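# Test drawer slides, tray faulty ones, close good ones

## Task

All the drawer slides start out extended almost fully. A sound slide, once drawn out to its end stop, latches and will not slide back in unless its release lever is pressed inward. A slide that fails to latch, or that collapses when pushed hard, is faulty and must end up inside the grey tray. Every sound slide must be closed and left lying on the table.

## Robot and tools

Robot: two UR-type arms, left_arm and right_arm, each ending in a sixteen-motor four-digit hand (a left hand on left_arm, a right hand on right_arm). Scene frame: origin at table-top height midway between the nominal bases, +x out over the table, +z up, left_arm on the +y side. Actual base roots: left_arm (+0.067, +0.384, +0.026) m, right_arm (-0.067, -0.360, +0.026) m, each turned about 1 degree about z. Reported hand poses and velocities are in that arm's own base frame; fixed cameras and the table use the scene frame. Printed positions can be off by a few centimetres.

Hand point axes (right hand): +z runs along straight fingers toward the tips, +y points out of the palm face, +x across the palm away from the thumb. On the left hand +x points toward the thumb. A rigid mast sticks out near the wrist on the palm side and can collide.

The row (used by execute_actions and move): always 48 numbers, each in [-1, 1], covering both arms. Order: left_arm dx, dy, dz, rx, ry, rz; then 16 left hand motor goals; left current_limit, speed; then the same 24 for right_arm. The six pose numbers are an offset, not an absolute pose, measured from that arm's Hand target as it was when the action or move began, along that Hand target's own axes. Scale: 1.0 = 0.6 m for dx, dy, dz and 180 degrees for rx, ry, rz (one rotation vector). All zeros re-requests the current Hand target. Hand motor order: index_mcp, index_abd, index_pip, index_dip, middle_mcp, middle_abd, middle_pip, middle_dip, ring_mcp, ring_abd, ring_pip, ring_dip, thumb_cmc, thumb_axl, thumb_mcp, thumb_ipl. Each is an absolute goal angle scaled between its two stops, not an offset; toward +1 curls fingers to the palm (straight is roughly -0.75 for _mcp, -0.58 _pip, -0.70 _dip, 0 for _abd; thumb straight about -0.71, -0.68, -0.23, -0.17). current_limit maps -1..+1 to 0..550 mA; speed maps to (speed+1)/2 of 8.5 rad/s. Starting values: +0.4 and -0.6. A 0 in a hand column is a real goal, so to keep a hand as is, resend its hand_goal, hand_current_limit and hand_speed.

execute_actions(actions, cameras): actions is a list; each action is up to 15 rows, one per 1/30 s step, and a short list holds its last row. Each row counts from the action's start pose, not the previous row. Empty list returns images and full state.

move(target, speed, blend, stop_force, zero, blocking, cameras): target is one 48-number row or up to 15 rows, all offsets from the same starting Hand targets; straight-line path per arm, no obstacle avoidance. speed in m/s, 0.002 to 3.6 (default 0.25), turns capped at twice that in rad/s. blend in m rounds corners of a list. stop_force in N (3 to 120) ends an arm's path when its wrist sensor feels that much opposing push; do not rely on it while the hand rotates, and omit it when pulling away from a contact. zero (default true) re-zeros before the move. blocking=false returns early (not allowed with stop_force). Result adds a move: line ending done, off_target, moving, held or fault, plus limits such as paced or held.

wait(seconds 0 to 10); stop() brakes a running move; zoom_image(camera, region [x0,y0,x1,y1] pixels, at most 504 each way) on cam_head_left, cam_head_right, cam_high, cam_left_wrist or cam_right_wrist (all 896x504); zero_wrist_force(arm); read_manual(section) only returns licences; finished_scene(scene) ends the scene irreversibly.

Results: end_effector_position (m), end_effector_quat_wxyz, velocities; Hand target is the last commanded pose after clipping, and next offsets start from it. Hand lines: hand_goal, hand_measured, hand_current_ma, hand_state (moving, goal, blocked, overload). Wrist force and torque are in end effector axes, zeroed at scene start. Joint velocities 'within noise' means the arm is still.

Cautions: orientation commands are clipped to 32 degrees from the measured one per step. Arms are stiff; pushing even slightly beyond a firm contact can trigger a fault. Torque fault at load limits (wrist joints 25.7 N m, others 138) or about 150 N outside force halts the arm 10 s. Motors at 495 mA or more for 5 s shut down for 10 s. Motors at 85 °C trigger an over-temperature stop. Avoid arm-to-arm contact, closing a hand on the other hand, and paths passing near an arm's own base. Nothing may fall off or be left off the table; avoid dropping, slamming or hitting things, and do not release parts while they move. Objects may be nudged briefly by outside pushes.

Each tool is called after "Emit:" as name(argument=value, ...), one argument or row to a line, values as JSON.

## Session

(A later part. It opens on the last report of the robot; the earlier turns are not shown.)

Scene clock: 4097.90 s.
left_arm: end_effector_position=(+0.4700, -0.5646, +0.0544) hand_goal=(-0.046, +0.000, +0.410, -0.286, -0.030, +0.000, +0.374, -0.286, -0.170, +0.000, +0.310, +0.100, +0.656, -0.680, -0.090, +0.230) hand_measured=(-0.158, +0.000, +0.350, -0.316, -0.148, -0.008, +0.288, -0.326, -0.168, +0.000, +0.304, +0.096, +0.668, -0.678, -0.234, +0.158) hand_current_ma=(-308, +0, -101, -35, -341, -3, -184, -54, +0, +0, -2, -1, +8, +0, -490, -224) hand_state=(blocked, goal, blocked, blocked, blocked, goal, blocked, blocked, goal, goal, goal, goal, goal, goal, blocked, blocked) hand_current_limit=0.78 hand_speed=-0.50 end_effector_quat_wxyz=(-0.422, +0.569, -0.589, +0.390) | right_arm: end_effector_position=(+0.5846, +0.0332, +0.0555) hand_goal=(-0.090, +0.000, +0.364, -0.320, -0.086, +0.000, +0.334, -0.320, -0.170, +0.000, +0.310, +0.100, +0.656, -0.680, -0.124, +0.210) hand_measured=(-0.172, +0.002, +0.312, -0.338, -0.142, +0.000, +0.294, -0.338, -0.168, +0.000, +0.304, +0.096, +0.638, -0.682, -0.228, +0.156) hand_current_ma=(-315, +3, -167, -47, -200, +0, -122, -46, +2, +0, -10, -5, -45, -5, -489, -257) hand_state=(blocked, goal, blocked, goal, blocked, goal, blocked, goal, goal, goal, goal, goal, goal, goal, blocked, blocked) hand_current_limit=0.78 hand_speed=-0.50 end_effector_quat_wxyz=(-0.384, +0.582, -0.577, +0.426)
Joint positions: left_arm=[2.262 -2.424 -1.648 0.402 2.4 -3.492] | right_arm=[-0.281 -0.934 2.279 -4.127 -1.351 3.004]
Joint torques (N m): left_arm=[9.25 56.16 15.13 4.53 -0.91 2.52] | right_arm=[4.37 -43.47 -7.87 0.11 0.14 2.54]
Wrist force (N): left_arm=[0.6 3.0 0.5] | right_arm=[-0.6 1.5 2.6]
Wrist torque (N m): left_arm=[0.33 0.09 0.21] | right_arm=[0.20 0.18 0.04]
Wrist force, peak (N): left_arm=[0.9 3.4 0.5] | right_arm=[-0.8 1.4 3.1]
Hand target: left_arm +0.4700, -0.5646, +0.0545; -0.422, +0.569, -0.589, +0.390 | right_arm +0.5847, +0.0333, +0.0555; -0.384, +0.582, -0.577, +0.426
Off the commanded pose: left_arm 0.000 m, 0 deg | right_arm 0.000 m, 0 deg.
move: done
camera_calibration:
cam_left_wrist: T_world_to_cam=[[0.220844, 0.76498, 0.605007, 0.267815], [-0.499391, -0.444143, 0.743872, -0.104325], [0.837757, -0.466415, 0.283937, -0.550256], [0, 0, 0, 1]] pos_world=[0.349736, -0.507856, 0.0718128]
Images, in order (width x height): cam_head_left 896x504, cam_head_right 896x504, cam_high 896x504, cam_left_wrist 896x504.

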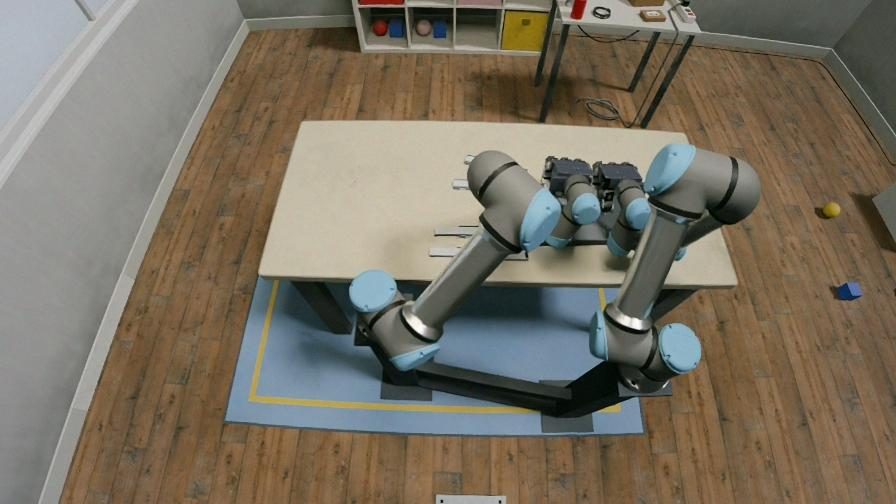

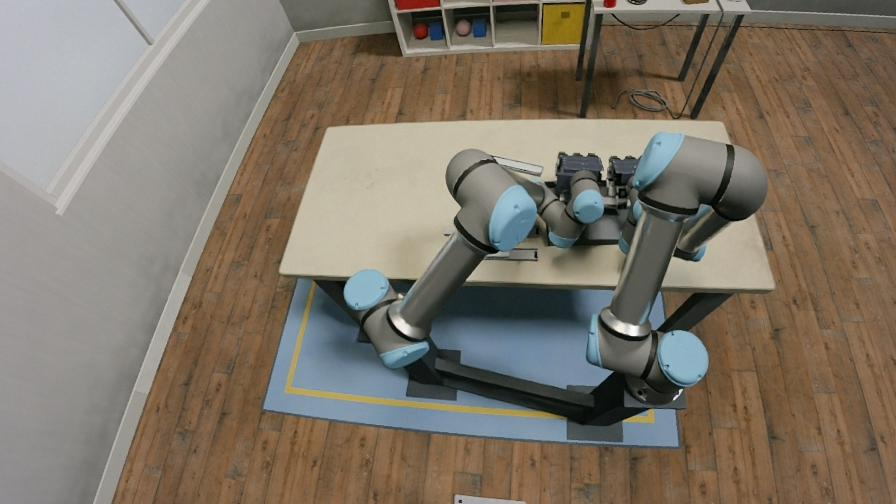

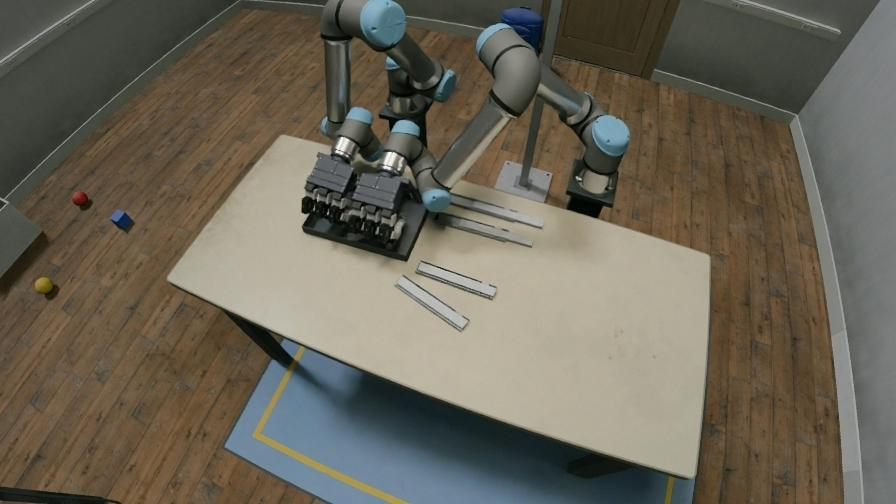

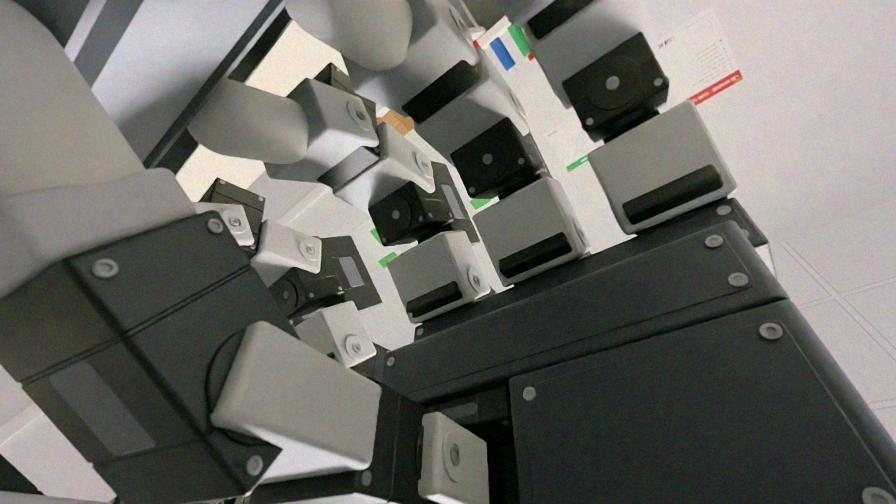

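Emit:
move(
  target=[
    [0.003,0.05398,0.01964,0,0,0,-0.045,0,0.41,-0.285,-0.03,0,0.375,-0.285,-0.17,0,0.31,0.1,0.657,-0.68,-0.09,0.23,0.78,-0.5,-0.003,0.05398,0.01964,0,0,0,-0.09,0,0.365,-0.32,-0.085,0,0.335,-0.32,-0.17,0,0.31,0.1,0.657,-0.68,-0.124,0.21,0.78,-0.5],
  ],
  speed=0.05,
  cameras=["cam_left_wrist","cam_right_wrist","cam_high","cam_head_right"],
)

Emit:
zoom_image(
  camera="cam_high",
  region=[290, 170, 450, 270],
)

Emit:
zoom_image(
  camera="cam_head_right",
  region=[530, 150, 690, 260],
)

Scene clock: 4115.73 s.
left_arm: end_effector_position=(+0.4701, -0.5646, +0.0201) hand_goal=(-0.046, +0.000, +0.410, -0.286, -0.030, +0.000, +0.374, -0.286, -0.170, +0.000, +0.310, +0.100, +0.656, -0.680, -0.090, +0.230) hand_measured=(-0.158, +0.000, +0.352, -0.316, -0.148, -0.008, +0.288, -0.326, -0.168, +0.000, +0.304, +0.096, +0.668, -0.678, -0.234, +0.158) hand_current_ma=(-308, +0, -99, -33, -341, -3, -184, -54, +0, +0, -2, -1, +8, +0, -489, -224) hand_state=(blocked, goal, blocked, blocked, blocked, goal, blocked, blocked, goal, goal, goal, goal, goal, goal, blocked, blocked) hand_current_limit=0.78 hand_speed=-0.50 end_effector_quat_wxyz=(-0.422, +0.569, -0.588, +0.390) | right_arm: end_effector_position=(+0.5847, +0.0333, +0.0211) hand_goal=(-0.090, +0.000, +0.364, -0.320, -0.086, +0.000, +0.334, -0.320, -0.170, +0.000, +0.310, +0.100, +0.656, -0.680, -0.124, +0.210) hand_measured=(-0.172, +0.002, +0.312, -0.338, -0.142, +0.000, +0.294, -0.338, -0.168, +0.000, +0.304, +0.096, +0.638, -0.682, -0.228, +0.156) hand_current_ma=(-315, +3, -169, -48, -200, +0, -121, -45, +2, +0, -10, -5, -45, -5, -490, -257) hand_state=(blocked, goal, blocked, goal, blocked, goal, blocked, goal, goal, goal, goal, goal, goal, goal, blocked, blocked) hand_current_limit=0.78 hand_speed=-0.50 end_effector_quat_wxyz=(-0.384, +0.582, -0.577, +0.426)
Joint positions: left_arm=[2.263 -2.491 -1.637 0.458 2.4 -3.492] | right_arm=[-0.281 -0.829 2.263 -4.216 -1.351 3.004]
Joint torques (N m): left_arm=[9.34 59.5 8.91 0.3 -0.4 1.6] | right_arm=[-10.17 -49.16 5.62 0.06 1.7 -1.68]
Wrist force (N): left_arm=[0.2 2.7 0.6] | right_arm=[0.1 1.7 2.6]
Wrist torque (N m): left_arm=[0.28 0.09 0.24] | right_arm=[0.23 0.14 0.05]
Wrist force, peak (N): left_arm=[1.0 3.3 0.6] | right_arm=[-0.7 2.7 2.9]
Hand target: left_arm +0.4701, -0.5646, +0.0200; -0.422, +0.569, -0.589, +0.390 | right_arm +0.5846, +0.0332, +0.0210; -0.384, +0.582, -0.577, +0.426
Off the commanded pose: left_arm 0.000 m, 0 deg | right_arm 0.000 m, 0 deg.
move: done
camera_calibration:
cam_left_wrist: T_world_to_cam=[[0.220731, 0.765165, 0.604815, 0.288801], [-0.499545, -0.443908, 0.743909, -0.0785091], [0.837695, -0.466336, 0.28425, -0.540653], [0, 0, 0, 1]] pos_world=[0.349937, -0.507957, 0.0374134]
cam_right_wrist: T_world_to_cam=[[-0.198182, 0.721367, -0.663591, 0.138348], [-0.496995, 0.509578, 0.702372, 0.211803], [0.84482, 0.468999, 0.257526, -0.388843], [0, 0, 0, 1]] pos_world=[0.461185, -0.0253626, 0.0431797]
Images, in order (width x height): cam_head_right 896x504, cam_high 896x504, cam_left_wrist 896x504, cam_right_wrist 896x504.

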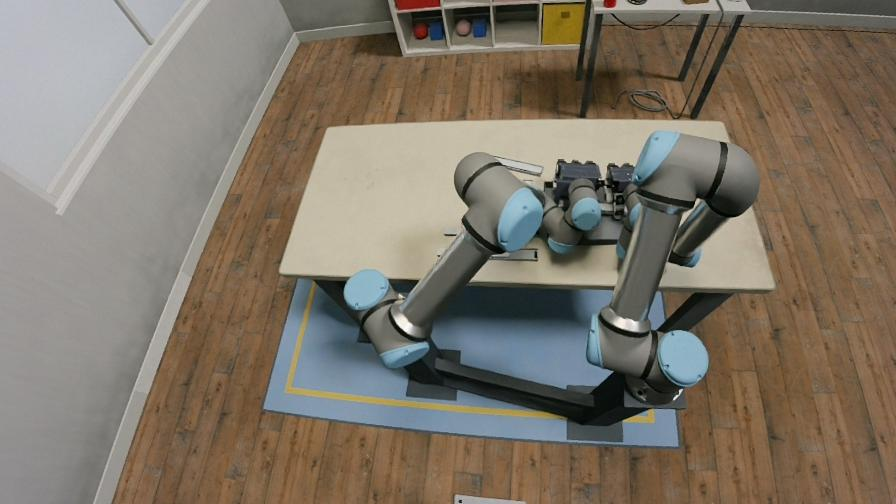

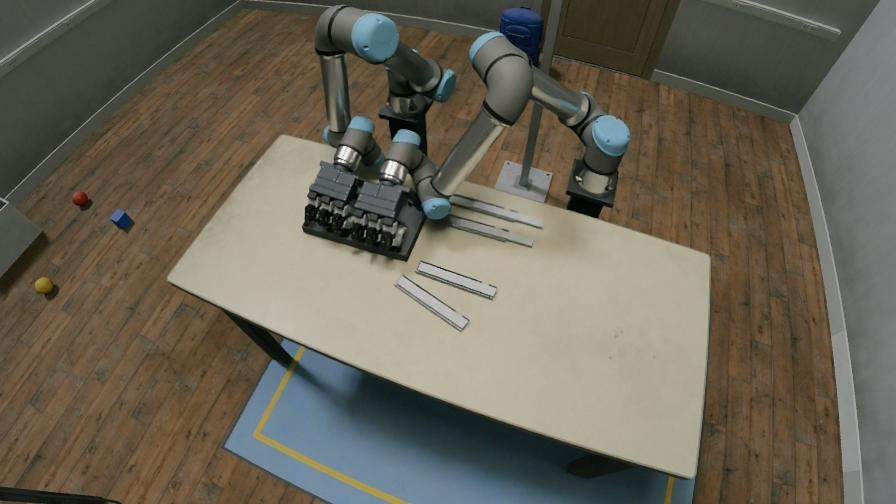

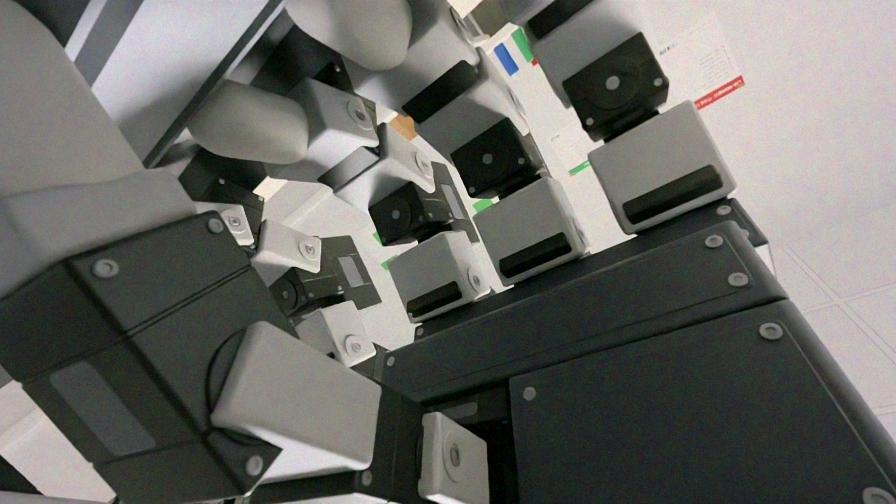

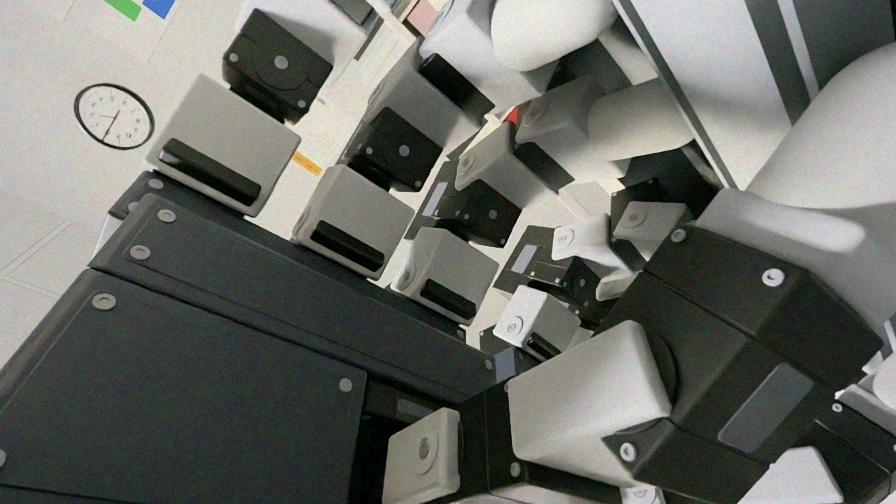

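Scaled by 3.150 from the camera's 896x504 image, which has a finer 1280x720 frame.

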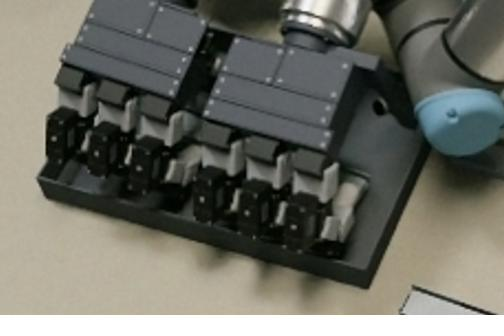

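Scaled by 3.150 from the camera's 896x504 image, which has a finer 1280x720 frame.

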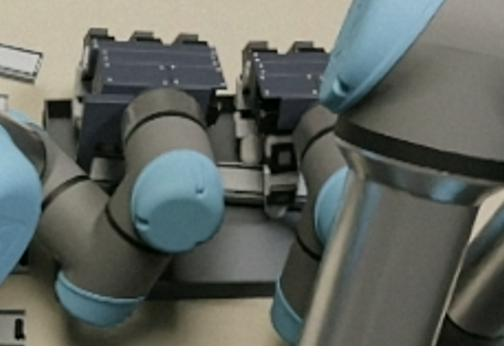

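Emit:
move(
  target=[
    [0.0012,0.0219,0.00797,0,0,0,-0.045,0,0.41,-0.285,-0.03,0,0.375,-0.285,-0.17,0,0.31,0.1,0.657,-0.68,-0.09,0.23,0.78,-0.5,-0.0012,0.0219,0.00797,0,0,0,-0.09,0,0.365,-0.32,-0.085,0,0.335,-0.32,-0.17,0,0.31,0.1,0.657,-0.68,-0.124,0.21,0.78,-0.5],
  ],
  speed=0.015,
  stop_force=4,
  cameras=["cam_high"],
)

Emit:
zoom_image(
  camera="cam_high",
  region=[290, 170, 450, 270],
)

Scene clock: 4124.60 s.
left_arm: end_effector_position=(+0.4701, -0.5646, +0.0087) hand_goal=(-0.046, +0.000, +0.410, -0.286, -0.030, +0.000, +0.374, -0.286, -0.170, +0.000, +0.310, +0.100, +0.656, -0.680, -0.090, +0.230) hand_measured=(-0.048, +0.000, +0.404, -0.284, -0.148, -0.008, +0.288, -0.324, -0.162, +0.000, +0.310, +0.096, +0.668, -0.678, -0.236, +0.158) hand_current_ma=(+0, +0, -2, +0, -341, -3, -184, -51, +5, +0, +0, -1, +8, +0, -489, -228) hand_state=(goal, goal, goal, goal, blocked, goal, blocked, blocked, goal, goal, goal, goal, goal, goal, blocked, blocked) hand_current_limit=0.78 hand_speed=-0.50 end_effector_quat_wxyz=(-0.422, +0.569, -0.589, +0.390) | right_arm: end_effector_position=(+0.5846, +0.0332, +0.0091) hand_goal=(-0.090, +0.000, +0.364, -0.320, -0.086, +0.000, +0.334, -0.320, -0.170, +0.000, +0.310, +0.100, +0.656, -0.680, -0.124, +0.210) hand_measured=(-0.172, +0.002, +0.312, -0.340, -0.142, +0.000, +0.296, -0.334, -0.168, +0.000, +0.304, +0.096, +0.638, -0.682, -0.228, +0.156) hand_current_ma=(-316, +3, -171, -49, -200, +0, -112, -32, +2, +0, -10, -5, -45, -5, -489, -249) hand_state=(blocked, goal, blocked, goal, blocked, goal, blocked, goal, goal, goal, goal, goal, goal, goal, blocked, blocked) hand_current_limit=0.78 hand_speed=-0.50 end_effector_quat_wxyz=(-0.384, +0.582, -0.577, +0.426)
Joint positions: left_arm=[2.263 -2.513 -1.632 0.475 2.4 -3.492] | right_arm=[-0.281 -0.793 2.256 -4.245 -1.351 3.004]
Joint torques (N m): left_arm=[7.63 59.9 5.42 0.33 1.69 2.27] | right_arm=[-9.61 -51.97 10.89 -4.38 0.22 -1.74]
Wrist force (N): left_arm=[-0.1 1.8 -0.6] | right_arm=[0.4 -0.1 3.4]
Wrist torque (N m): left_arm=[0.24 0.21 0.26] | right_arm=[0.14 0.12 0.03]
Wrist force, peak (N): left_arm=[0.3 -4.2 -2.4] | right_arm=[-0.2 -10.3 1.4]
Hand target: left_arm +0.4701, -0.5646, +0.0087; -0.422, +0.569, -0.589, +0.390 (not the last commanded pose) | right_arm +0.5846, +0.0332, +0.0091; -0.384, +0.582, -0.577, +0.426 (not the last commanded pose)
Off the commanded pose: left_arm 0.003 m, 0 deg | right_arm 0.002 m, 0 deg.
move: contact (left_arm, right_arm)
Images, in order (width x height): cam_high 896x504.

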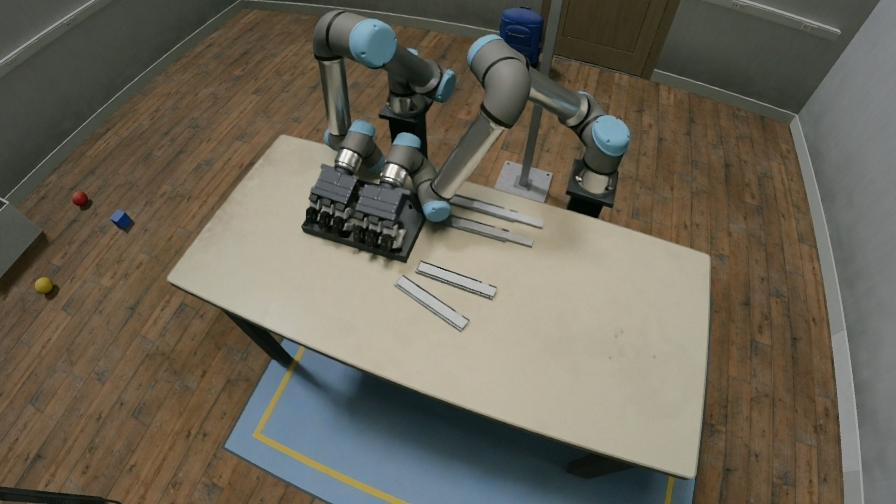

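Scaled by 3.150 from the camera's 896x504 image, which has a finer 1280x720 frame.

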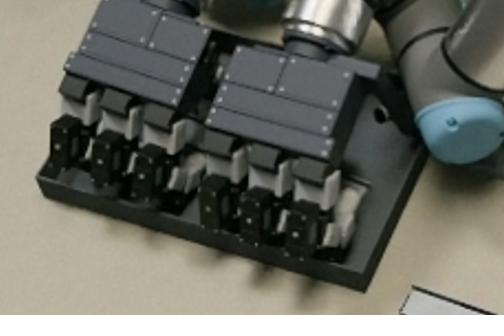

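Emit:
execute_actions(
  actions=[
    [[0,0,0,0,0,0,-0.12,0,0.34,-0.33,-0.09,0,0.31,-0.31,-0.17,0,0.31,0.1,0.657,-0.68,-0.17,0.19,0.78,-0.5,0,0,0,0,0,0,-0.11,0,0.335,-0.335,-0.11,0,0.3,-0.335,-0.17,0,0.31,0.1,0.657,-0.68,-0.17,0.18,0.78,-0.5]],
    [[0,0,0,0,0,0,-0.18,0,0.32,-0.34,-0.14,0,0.285,-0.33,-0.17,0,0.31,0.1,0.657,-0.68,-0.23,0.157,0.78,-0.5,0,0,0,0,0,0,-0.15,0,0.32,-0.34,-0.13,0,0.285,-0.34,-0.17,0,0.31,0.1,0.657,-0.68,-0.22,0.16,0.78,-0.5]],
    [[0,0,0,0,0,0,-0.22,0,0.342,-0.3478,-0.18,0,0.29,-0.3478,-0.17,0,0.31,0.1,0.657,-0.68,-0.25,0.147,0.78,-0.5,0,0,0,0,0,0,-0.18,0,0.32,-0.3478,-0.17,0,0.29,-0.3478,-0.17,0,0.31,0.1,0.657,-0.68,-0.24,0.15,0.78,-0.5]],
    [[0,0,0,0,0,0,-0.274,0,0.3708,-0.3478,-0.24,0,0.32,-0.3478,-0.17,0,0.31,0.1,0.657,-0.68,-0.28,0.13,0.78,-0.5,0,0,0,0,0,0,-0.24,0,0.342,-0.3478,-0.24,0,0.32,-0.3478,-0.17,0,0.31,0.1,0.657,-0.68,-0.27,0.13,0.78,-0.5]],
  ],
  cameras=["cam_left_wrist","cam_right_wrist","cam_high"],
)

Emit:
zoom_image(
  camera="cam_left_wrist",
  region=[0, 0, 396, 260],
)

Emit:
zoom_image(
  camera="cam_right_wrist",
  region=[500, 0, 896, 260],
)

Scene clock: 4138.27 s.
left_arm: end_effector_position=(+0.4701, -0.5646, +0.0087) hand_goal=(-0.274, +0.000, +0.370, -0.348, -0.240, +0.000, +0.320, -0.348, -0.170, +0.000, +0.310, +0.100, +0.656, -0.680, -0.280, +0.130) hand_measured=(-0.248, +0.000, +0.376, -0.346, -0.216, -0.004, +0.322, -0.346, -0.162, +0.000, +0.310, +0.096, +0.658, -0.678, -0.276, +0.132) hand_current_ma=(+29, +0, +3, +1, +25, -1, +1, +1, +5, +0, +0, -1, +0, +0, +3, +1) hand_state=(blocked, goal, goal, goal, blocked, goal, goal, goal, goal, goal, goal, goal, goal, goal, goal, goal) hand_current_limit=0.78 hand_speed=-0.50 end_effector_quat_wxyz=(-0.422, +0.569, -0.589, +0.390) | right_arm: end_effector_position=(+0.5846, +0.0332, +0.0091) hand_goal=(-0.240, +0.000, +0.342, -0.348, -0.240, +0.000, +0.320, -0.348, -0.170, +0.000, +0.310, +0.100, +0.656, -0.680, -0.270, +0.130) hand_measured=(-0.230, +0.002, +0.336, -0.346, -0.230, +0.000, +0.316, -0.346, -0.168, +0.000, +0.304, +0.096, +0.652, -0.682, -0.266, +0.132) hand_current_ma=(+22, +3, -10, +2, +25, +0, -9, +3, +2, +0, -10, -5, -8, -5, +10, +4) hand_state=(goal, goal, goal, goal, goal, goal, goal, goal, goal, goal, goal, goal, goal, goal, goal, goal) hand_current_limit=0.78 hand_speed=-0.50 end_effector_quat_wxyz=(-0.384, +0.582, -0.577, +0.426)
Joint positions: left_arm=[2.263 -2.513 -1.632 0.475 2.4 -3.492] | right_arm=[-0.281 -0.793 2.256 -4.245 -1.351 3.004]
Joint torques (N m): left_arm=[3.76 50.6 5.21 2.06 1.91 2.1] | right_arm=[-4.61 -34.78 7.04 0.09 -0.85 -1.4]
Wrist force (N): left_arm=[0.8 0.0 -0.3] | right_arm=[-0.3 0.3 1.0]
Wrist torque (N m): left_arm=[0.15 0.00 0.22] | right_arm=[0.08 0.08 0.04]
Wrist force, peak (N): left_arm=[0.6 -4.9 -1.8] | right_arm=[0.4 -3.1 2.4]
Hand target: left_arm +0.4701, -0.5646, +0.0087; -0.422, +0.569, -0.589, +0.390 | right_arm +0.5846, +0.0332, +0.0091; -0.384, +0.582, -0.577, +0.426
Off the commanded pose: left_arm 0.000 m, 0 deg | right_arm 0.000 m, 0 deg.
camera_calibration:
cam_left_wrist: T_world_to_cam=[[0.220833, 0.76497, 0.605024, 0.29544], [-0.499396, -0.44416, 0.743858, -0.0702869], [0.837757, -0.466415, 0.283937, -0.537364], [0, 0, 0, 1]] pos_world=[0.349836, -0.507856, 0.0261127]
cam_right_wrist: T_world_to_cam=[[-0.198203, 0.721423, -0.663524, 0.130421], [-0.496833, 0.509596, 0.702473, 0.219985], [0.84491, 0.468893, 0.257423, -0.385651], [0, 0, 0, 1]] pos_world=[0.460986, -0.0253629, 0.0312795]
Images, in order (width x height): cam_high 896x504, cam_left_wrist 896x504, cam_right_wrist 896x504.

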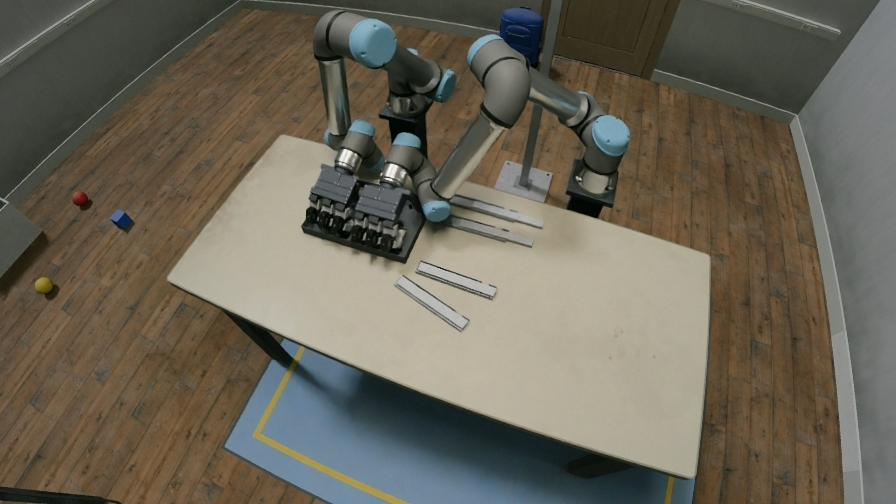

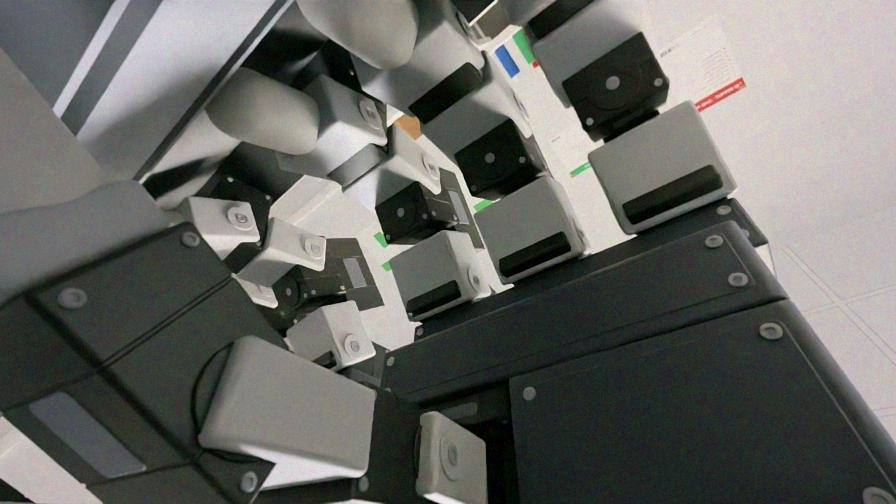

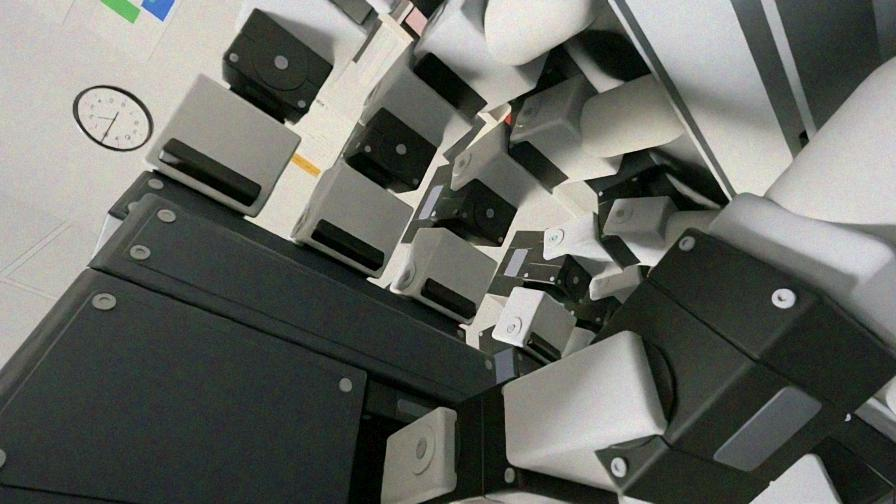

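Scaled by 1.273 from the camera's 896x504 image, which has a finer 1280x720 frame.

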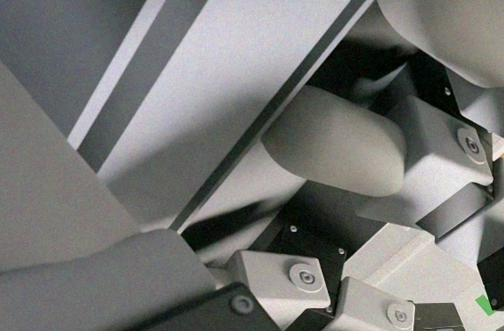

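Scaled by 1.273 from the camera's 896x504 image, which has a finer 1280x720 frame.

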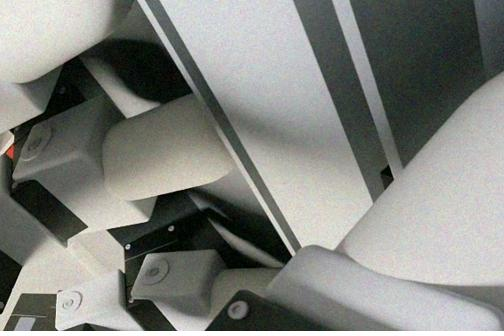

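Emit:
move(
  target=[
    [-0.00697,-0.12516,-0.04553,0,0,0,-0.274,0,0.3708,-0.3478,-0.24,0,0.32,-0.3478,-0.17,0,0.31,0.1,0.657,-0.68,-0.28,0.13,0.78,-0.5,0.00697,-0.12516,-0.04553,0,0,0,-0.24,0,0.342,-0.3478,-0.24,0,0.32,-0.3478,-0.17,0,0.31,0.1,0.657,-0.68,-0.27,0.13,0.78,-0.5],
  ],
  speed=0.1,
  cameras=["cam_left_wrist","cam_right_wrist","cam_high"],
)

Scene clock: 4148.00 s.
left_arm: end_effector_position=(+0.4700, -0.5646, +0.0887) hand_goal=(-0.274, +0.000, +0.370, -0.348, -0.240, +0.000, +0.320, -0.348, -0.170, +0.000, +0.310, +0.100, +0.656, -0.680, -0.280, +0.130) hand_measured=(-0.264, +0.000, +0.372, -0.346, -0.230, -0.004, +0.322, -0.346, -0.162, +0.000, +0.310, +0.096, +0.658, -0.678, -0.276, +0.132) hand_current_ma=(+7, +0, +0, +1, +7, -1, +0, +1, +5, +0, +0, -1, +0, +0, +3, +1) hand_state=(goal, goal, goal, goal, goal, goal, goal, goal, goal, goal, goal, goal, goal, goal, goal, goal) hand_current_limit=0.78 hand_speed=-0.50 end_effector_quat_wxyz=(-0.422, +0.569, -0.589, +0.390) | right_arm: end_effector_position=(+0.5847, +0.0333, +0.0890) hand_goal=(-0.240, +0.000, +0.342, -0.348, -0.240, +0.000, +0.320, -0.348, -0.170, +0.000, +0.310, +0.100, +0.656, -0.680, -0.270, +0.130) hand_measured=(-0.230, +0.002, +0.336, -0.346, -0.230, +0.000, +0.316, -0.346, -0.168, +0.000, +0.304, +0.096, +0.652, -0.682, -0.266, +0.132) hand_current_ma=(+21, +3, -10, +2, +24, +0, -9, +3, +2, +0, -10, -5, -8, -5, +10, +4) hand_state=(goal, goal, goal, goal, goal, goal, goal, goal, goal, goal, goal, goal, goal, goal, goal, goal) hand_current_limit=0.78 hand_speed=-0.50 end_effector_quat_wxyz=(-0.384, +0.582, -0.577, +0.426)
Joint positions: left_arm=[2.262 -2.361 -1.652 0.343 2.4 -3.492] | right_arm=[-0.28 -1.034 2.285 -4.034 -1.351 3.004]
Joint torques (N m): left_arm=[-6.31 57.61 13.15 3.39 2.12 -1.65] | right_arm=[10.25 -42.86 -12.95 -1.43 -1.03 -2.02]
Wrist force (N): left_arm=[0.6 0.1 0.9] | right_arm=[-0.5 0.3 1.3]
Wrist torque (N m): left_arm=[0.15 0.01 0.21] | right_arm=[0.07 0.08 0.01]
Wrist force, peak (N): left_arm=[0.8 1.2 0.9] | right_arm=[-0.3 1.4 1.7]
Hand target: left_arm +0.4700, -0.5646, +0.0888; -0.422, +0.569, -0.589, +0.390 | right_arm +0.5848, +0.0333, +0.0891; -0.384, +0.582, -0.577, +0.426
Off the commanded pose: left_arm 0.000 m, 0 deg | right_arm 0.000 m, 0 deg.
move: done
camera_calibration:
cam_left_wrist: T_world_to_cam=[[0.220844, 0.76498, 0.605007, 0.247124], [-0.499391, -0.444143, 0.743872, -0.129766], [0.837757, -0.466415, 0.283937, -0.559967], [0, 0, 0, 1]] pos_world=[0.349736, -0.507856, 0.106013]
cam_right_wrist: T_world_to_cam=[[-0.198252, 0.721571, -0.663348, 0.183391], [-0.496746, 0.509458, 0.702635, 0.163795], [0.84495, 0.468814, 0.257436, -0.406372], [0, 0, 0, 1]] pos_world=[0.461086, -0.0252635, 0.111179]
Images, in order (width x height): cam_high 896x504, cam_left_wrist 896x504, cam_right_wrist 896x504.

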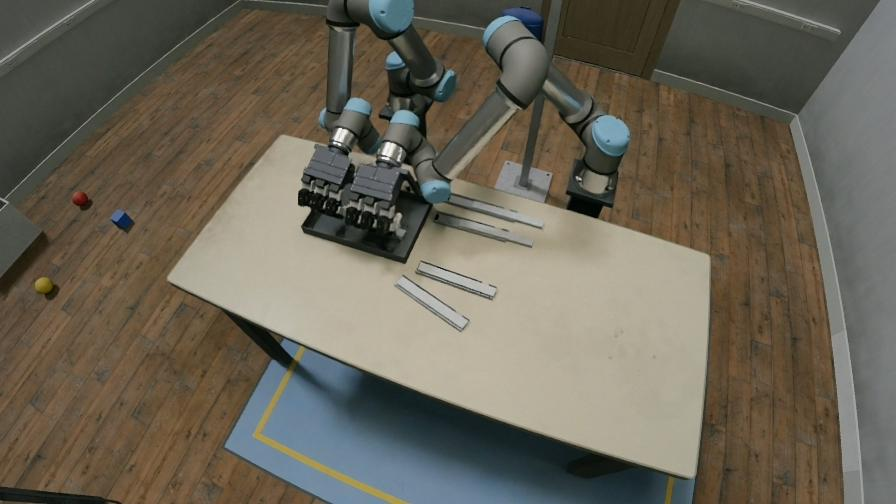

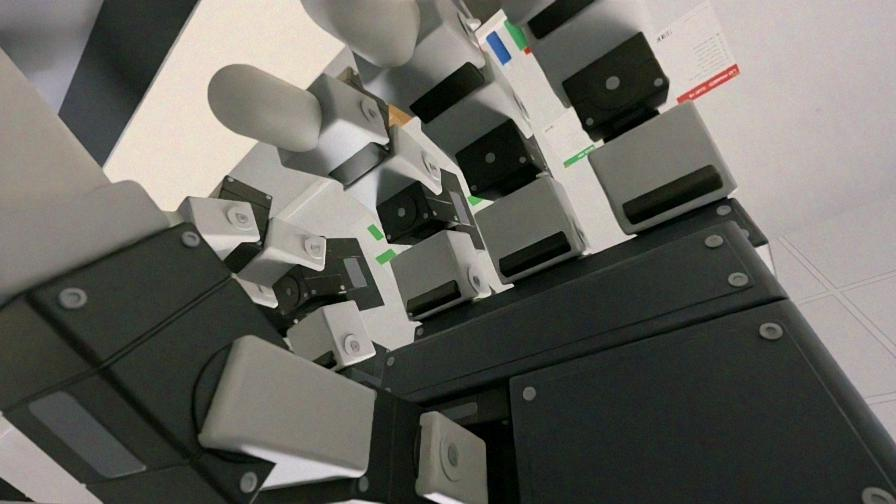

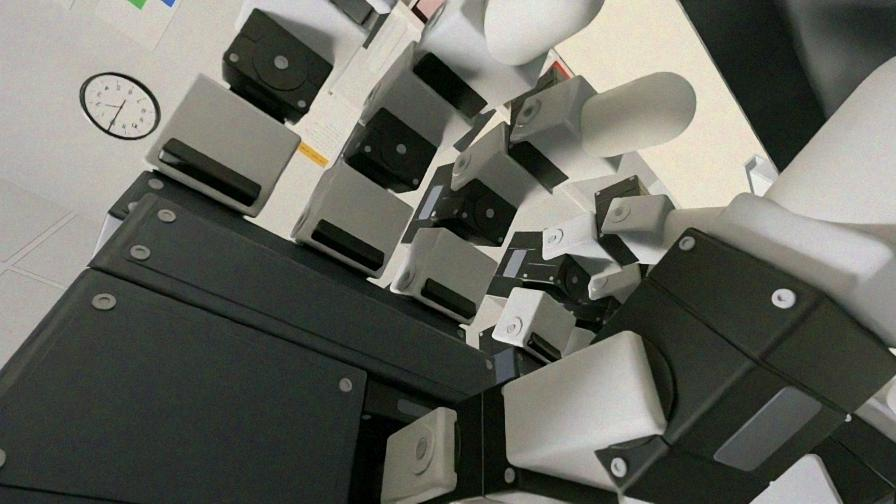

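Emit:
move(
  target=[
    [-0.6104,0.1243,-0.1019,0,0,0,-0.17,0,0.31,-0.309,-0.17,0,0.31,-0.309,-0.17,0,0.31,-0.309,0.571,0.401,-0.226,-0.168,0.5,-0.5,0,0,0,0,0,0,-0.137,0,0.98,-0.043,-1,0,-1,-0.7,-1,0,-1,-0.7,0.571,0.401,-0.226,-0.168,0.78,-0.5],
  ],
  speed=0.2,
  cameras=["cam_left_wrist","cam_high","cam_head_left"],
)

Emit:
zoom_image(
  camera="cam_high",
  region=[290, 160, 550, 300],
)

Emit:
zoom_image(
  camera="cam_head_left",
  region=[420, 140, 660, 280],
)

Scene clock: 4194.00 s.
left_arm: end_effector_position=(+0.3860, -0.1965, +0.0588) hand_goal=(-0.170, +0.000, +0.310, -0.310, -0.170, +0.000, +0.310, -0.310, -0.170, +0.000, +0.310, -0.310, +0.570, +0.400, -0.226, -0.168) hand_measured=(-0.168, +0.000, +0.312, -0.314, -0.168, -0.004, +0.312, -0.314, -0.162, +0.000, +0.310, -0.308, +0.572, +0.398, -0.226, -0.166) hand_current_ma=(+0, +0, +0, -1, +0, -1, +0, -1, +4, +0, +0, +1, +0, -1, +0, +1) hand_state=(goal, goal, goal, goal, goal, goal, goal, goal, goal, goal, goal, goal, goal, goal, goal, goal) hand_current_limit=0.50 hand_speed=-0.50 end_effector_quat_wxyz=(-0.422, +0.569, -0.589, +0.390) | right_arm: end_effector_position=(+0.5848, +0.0333, +0.0891) hand_goal=(-0.138, +0.000, +0.980, -0.044, -1.000, +0.000, -1.000, -0.700, -1.000, +0.000, -1.000, -0.700, +0.570, +0.400, -0.226, -0.168) hand_measured=(-0.138, +0.002, +0.972, -0.048, -0.978, +0.000, -0.992, -0.698, -0.976, +0.000, -0.992, -0.696, +0.572, +0.398, -0.226, -0.166) hand_current_ma=(+0, +3, -16, -5, +65, +0, +14, +5, +67, +0, +16, +5, +4, -5, -1, +4) hand_state=(goal, goal, goal, goal, blocked, goal, goal, goal, blocked, goal, goal, goal, goal, goal, goal, goal) hand_current_limit=0.78 hand_speed=-0.50 end_effector_quat_wxyz=(-0.384, +0.582, -0.577, +0.426)
Joint positions: left_arm=[2.915 -2.164 -2.644 1.308 1.805 -3.172] | right_arm=[-0.28 -1.034 2.285 -4.033 -1.351 3.004]
Joint torques (N m): left_arm=[8.63 31.37 -6.93 4.22 -1.53 0.66] | right_arm=[-10.96 -44.32 -21.84 -0.75 0.44 -1.91]
Wrist force (N): left_arm=[0.3 0.2 0.9] | right_arm=[-0.7 0.2 1.1]
Wrist torque (N m): left_arm=[0.19 0.05 0.28] | right_arm=[0.01 0.12 -0.03]
Wrist force, peak (N): left_arm=[2.5 -0.3 1.1] | right_arm=[-0.7 0.1 1.3]
Hand target: left_arm +0.3859, -0.1965, +0.0588; -0.422, +0.569, -0.589, +0.390 | right_arm +0.5848, +0.0333, +0.0891; -0.384, +0.582, -0.577, +0.426
Off the commanded pose: left_arm 0.000 m, 0 deg | right_arm 0.000 m, 0 deg.
move: done
camera_calibration:
cam_left_wrist: T_world_to_cam=[[0.220746, 0.765078, 0.604919, 0.00223797], [-0.499303, -0.444139, 0.743934, 0.0138699], [0.837835, -0.466258, 0.283964, -0.309495], [0, 0, 0, 1]] pos_world=[0.265737, -0.139857, 0.0762132]
Images, in order (width x height): cam_head_left 896x504, cam_high 896x504, cam_left_wrist 896x504.

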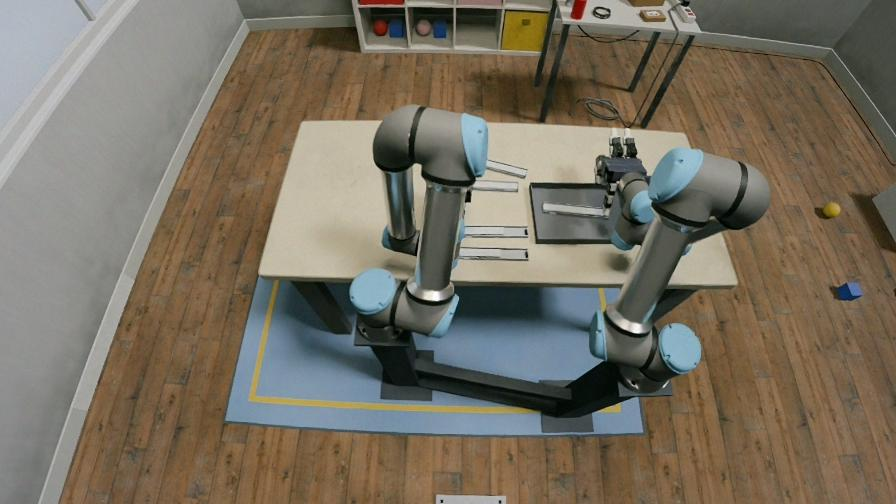

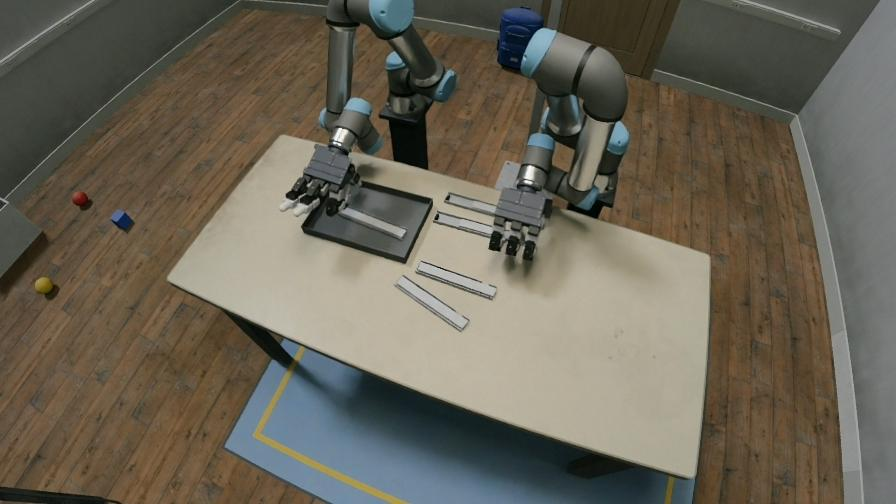

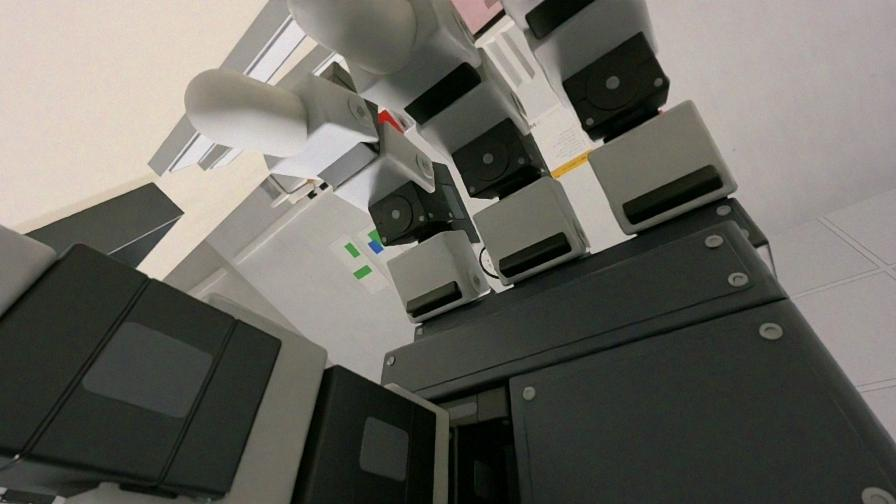

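Scaled by 1.938 from the camera's 896x504 image, which has a finer 1280x720 frame.

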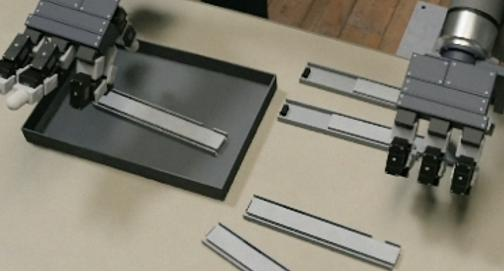

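Scaled by 2.100 from the camera's 896x504 image, which has a finer 1280x720 frame.

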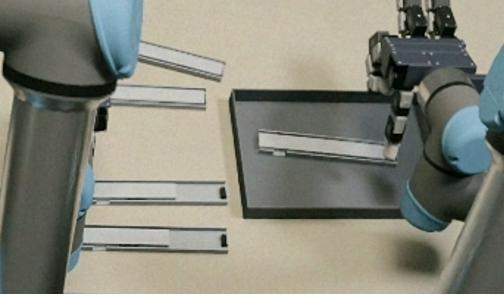

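Emit:
zoom_image(
  camera="cam_head_left",
  region=[460, 200, 540, 270],
)

Scaled by 6.300 from the camera's 896x504 image, which has a finer 1280x720 frame.

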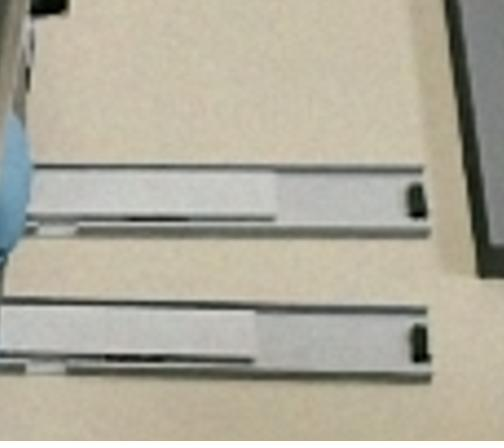

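Emit:
move(
  target=[
    [0.0044,0.0715,0.0313,0,0,0,-0.17,0,0.31,-0.309,-0.17,0,0.31,-0.309,-0.17,0,0.31,-0.309,0.571,0.401,-0.226,-0.168,0.5,-0.5,0,0,0,0,0,0,-0.137,0,0.98,-0.043,-1,0,-1,-0.7,-1,0,-1,-0.7,0.571,0.401,-0.226,-0.168,0.78,-0.5],
  ],
  speed=0.06,
  stop_force=6,
  cameras=["cam_left_wrist","cam_high","cam_head_right"],
)

Emit:
zoom_image(
  camera="cam_left_wrist",
  region=[0, 0, 396, 260],
)

Emit:
zoom_image(
  camera="cam_head_right",
  region=[430, 180, 540, 280],
)

Scene clock: 4219.73 s.
left_arm: end_effector_position=(+0.3890, -0.1967, +0.0120) hand_goal=(-0.170, +0.000, +0.310, -0.310, -0.170, +0.000, +0.310, -0.310, -0.170, +0.000, +0.310, -0.310, +0.570, +0.400, -0.226, -0.168) hand_measured=(-0.168, +0.000, +0.312, -0.314, -0.168, -0.004, +0.312, -0.314, -0.162, +0.000, +0.310, -0.308, +0.572, +0.398, -0.226, -0.166) hand_current_ma=(+0, +0, +0, -1, +0, -1, +0, -1, +4, +0, +0, +1, +0, -1, +0, +1) hand_state=(goal, goal, goal, goal, goal, goal, goal, goal, goal, goal, goal, goal, goal, goal, goal, goal) hand_current_limit=0.50 hand_speed=-0.50 end_effector_quat_wxyz=(-0.422, +0.569, -0.589, +0.390) | right_arm: end_effector_position=(+0.5848, +0.0333, +0.0891) hand_goal=(-0.138, +0.000, +0.980, -0.044, -1.000, +0.000, -1.000, -0.700, -1.000, +0.000, -1.000, -0.700, +0.570, +0.400, -0.226, -0.168) hand_measured=(-0.138, +0.002, +0.972, -0.048, -0.978, +0.000, -0.992, -0.698, -0.976, +0.000, -0.992, -0.696, +0.572, +0.398, -0.226, -0.166) hand_current_ma=(+0, +3, -16, -5, +65, +0, +14, +5, +67, +0, +16, +5, +4, -5, -1, +4) hand_state=(goal, goal, goal, goal, blocked, goal, goal, goal, blocked, goal, goal, goal, goal, goal, goal, goal) hand_current_limit=0.78 hand_speed=-0.50 end_effector_quat_wxyz=(-0.384, +0.582, -0.577, +0.426)
Joint positions: left_arm=[2.917 -2.38 -2.603 1.484 1.803 -3.171] | right_arm=[-0.28 -1.034 2.285 -4.033 -1.351 3.004]
Joint torques (N m): left_arm=[3.87 24.11 -10.2 3.72 0.16 1.92] | right_arm=[-10.98 -39.1 -18.32 -2.27 1.21 -2.03]
Wrist force (N): left_arm=[0.4 -0.1 0.7] | right_arm=[-0.4 0.5 1.0]
Wrist torque (N m): left_arm=[0.17 0.03 0.12] | right_arm=[0.05 0.09 0.00]
Wrist force, peak (N): left_arm=[1.0 -0.1 0.9] | right_arm=[-0.9 0.2 1.3]
Hand target: left_arm +0.3890, -0.1967, +0.0120; -0.422, +0.569, -0.589, +0.390 | right_arm +0.5848, +0.0333, +0.0891; -0.384, +0.582, -0.577, +0.426
Off the commanded pose: left_arm 0.000 m, 0 deg | right_arm 0.000 m, 0 deg.
move: done
camera_calibration:
cam_left_wrist: T_world_to_cam=[[0.220833, 0.76497, 0.605024, 0.0298989], [-0.499396, -0.44416, 0.743858, 0.0502139], [0.837757, -0.466415, 0.283937, -0.298849], [0, 0, 0, 1]] pos_world=[0.268836, -0.139956, 0.0294127]
Images, in order (width x height): cam_head_right 896x504, cam_high 896x504, cam_left_wrist 896x504.

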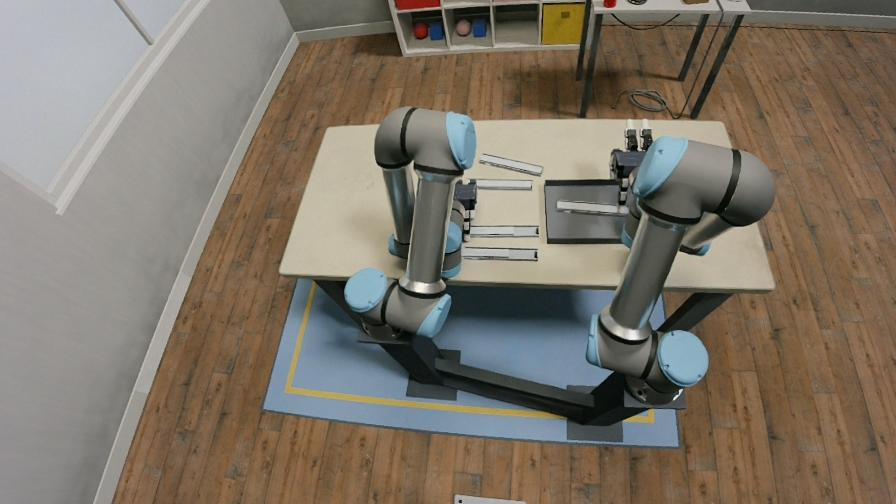

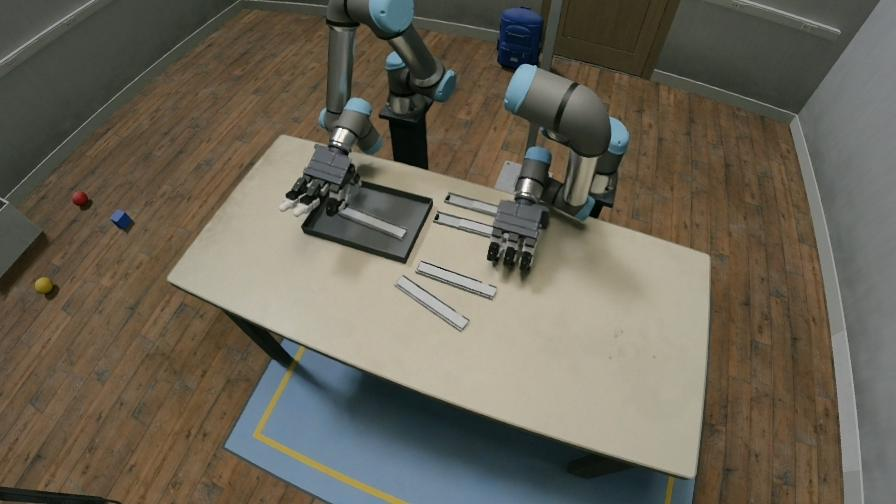

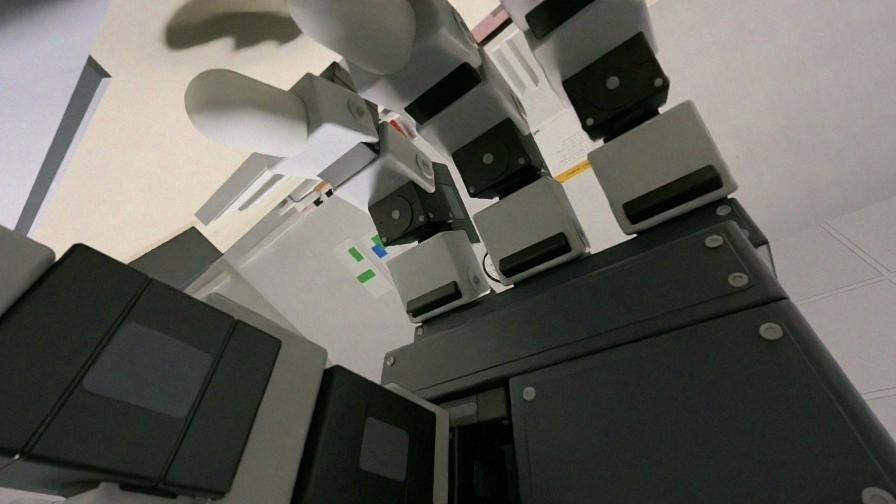

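Scaled by 1.273 from the camera's 896x504 image, which has a finer 1280x720 frame.

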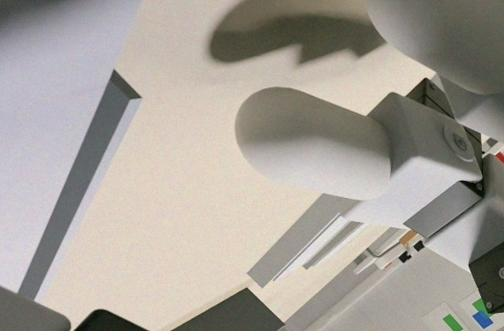

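Scaled by 4.582 from the camera's 896x504 image, which has a finer 1280x720 frame.

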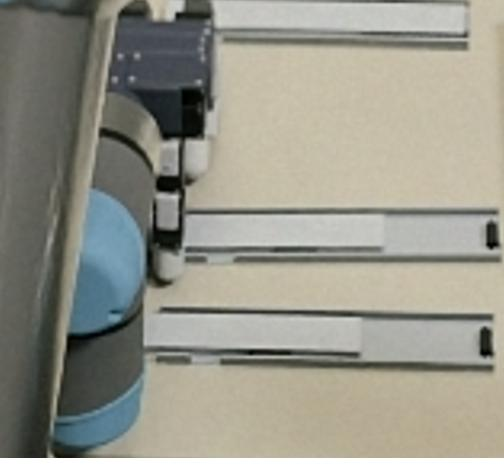

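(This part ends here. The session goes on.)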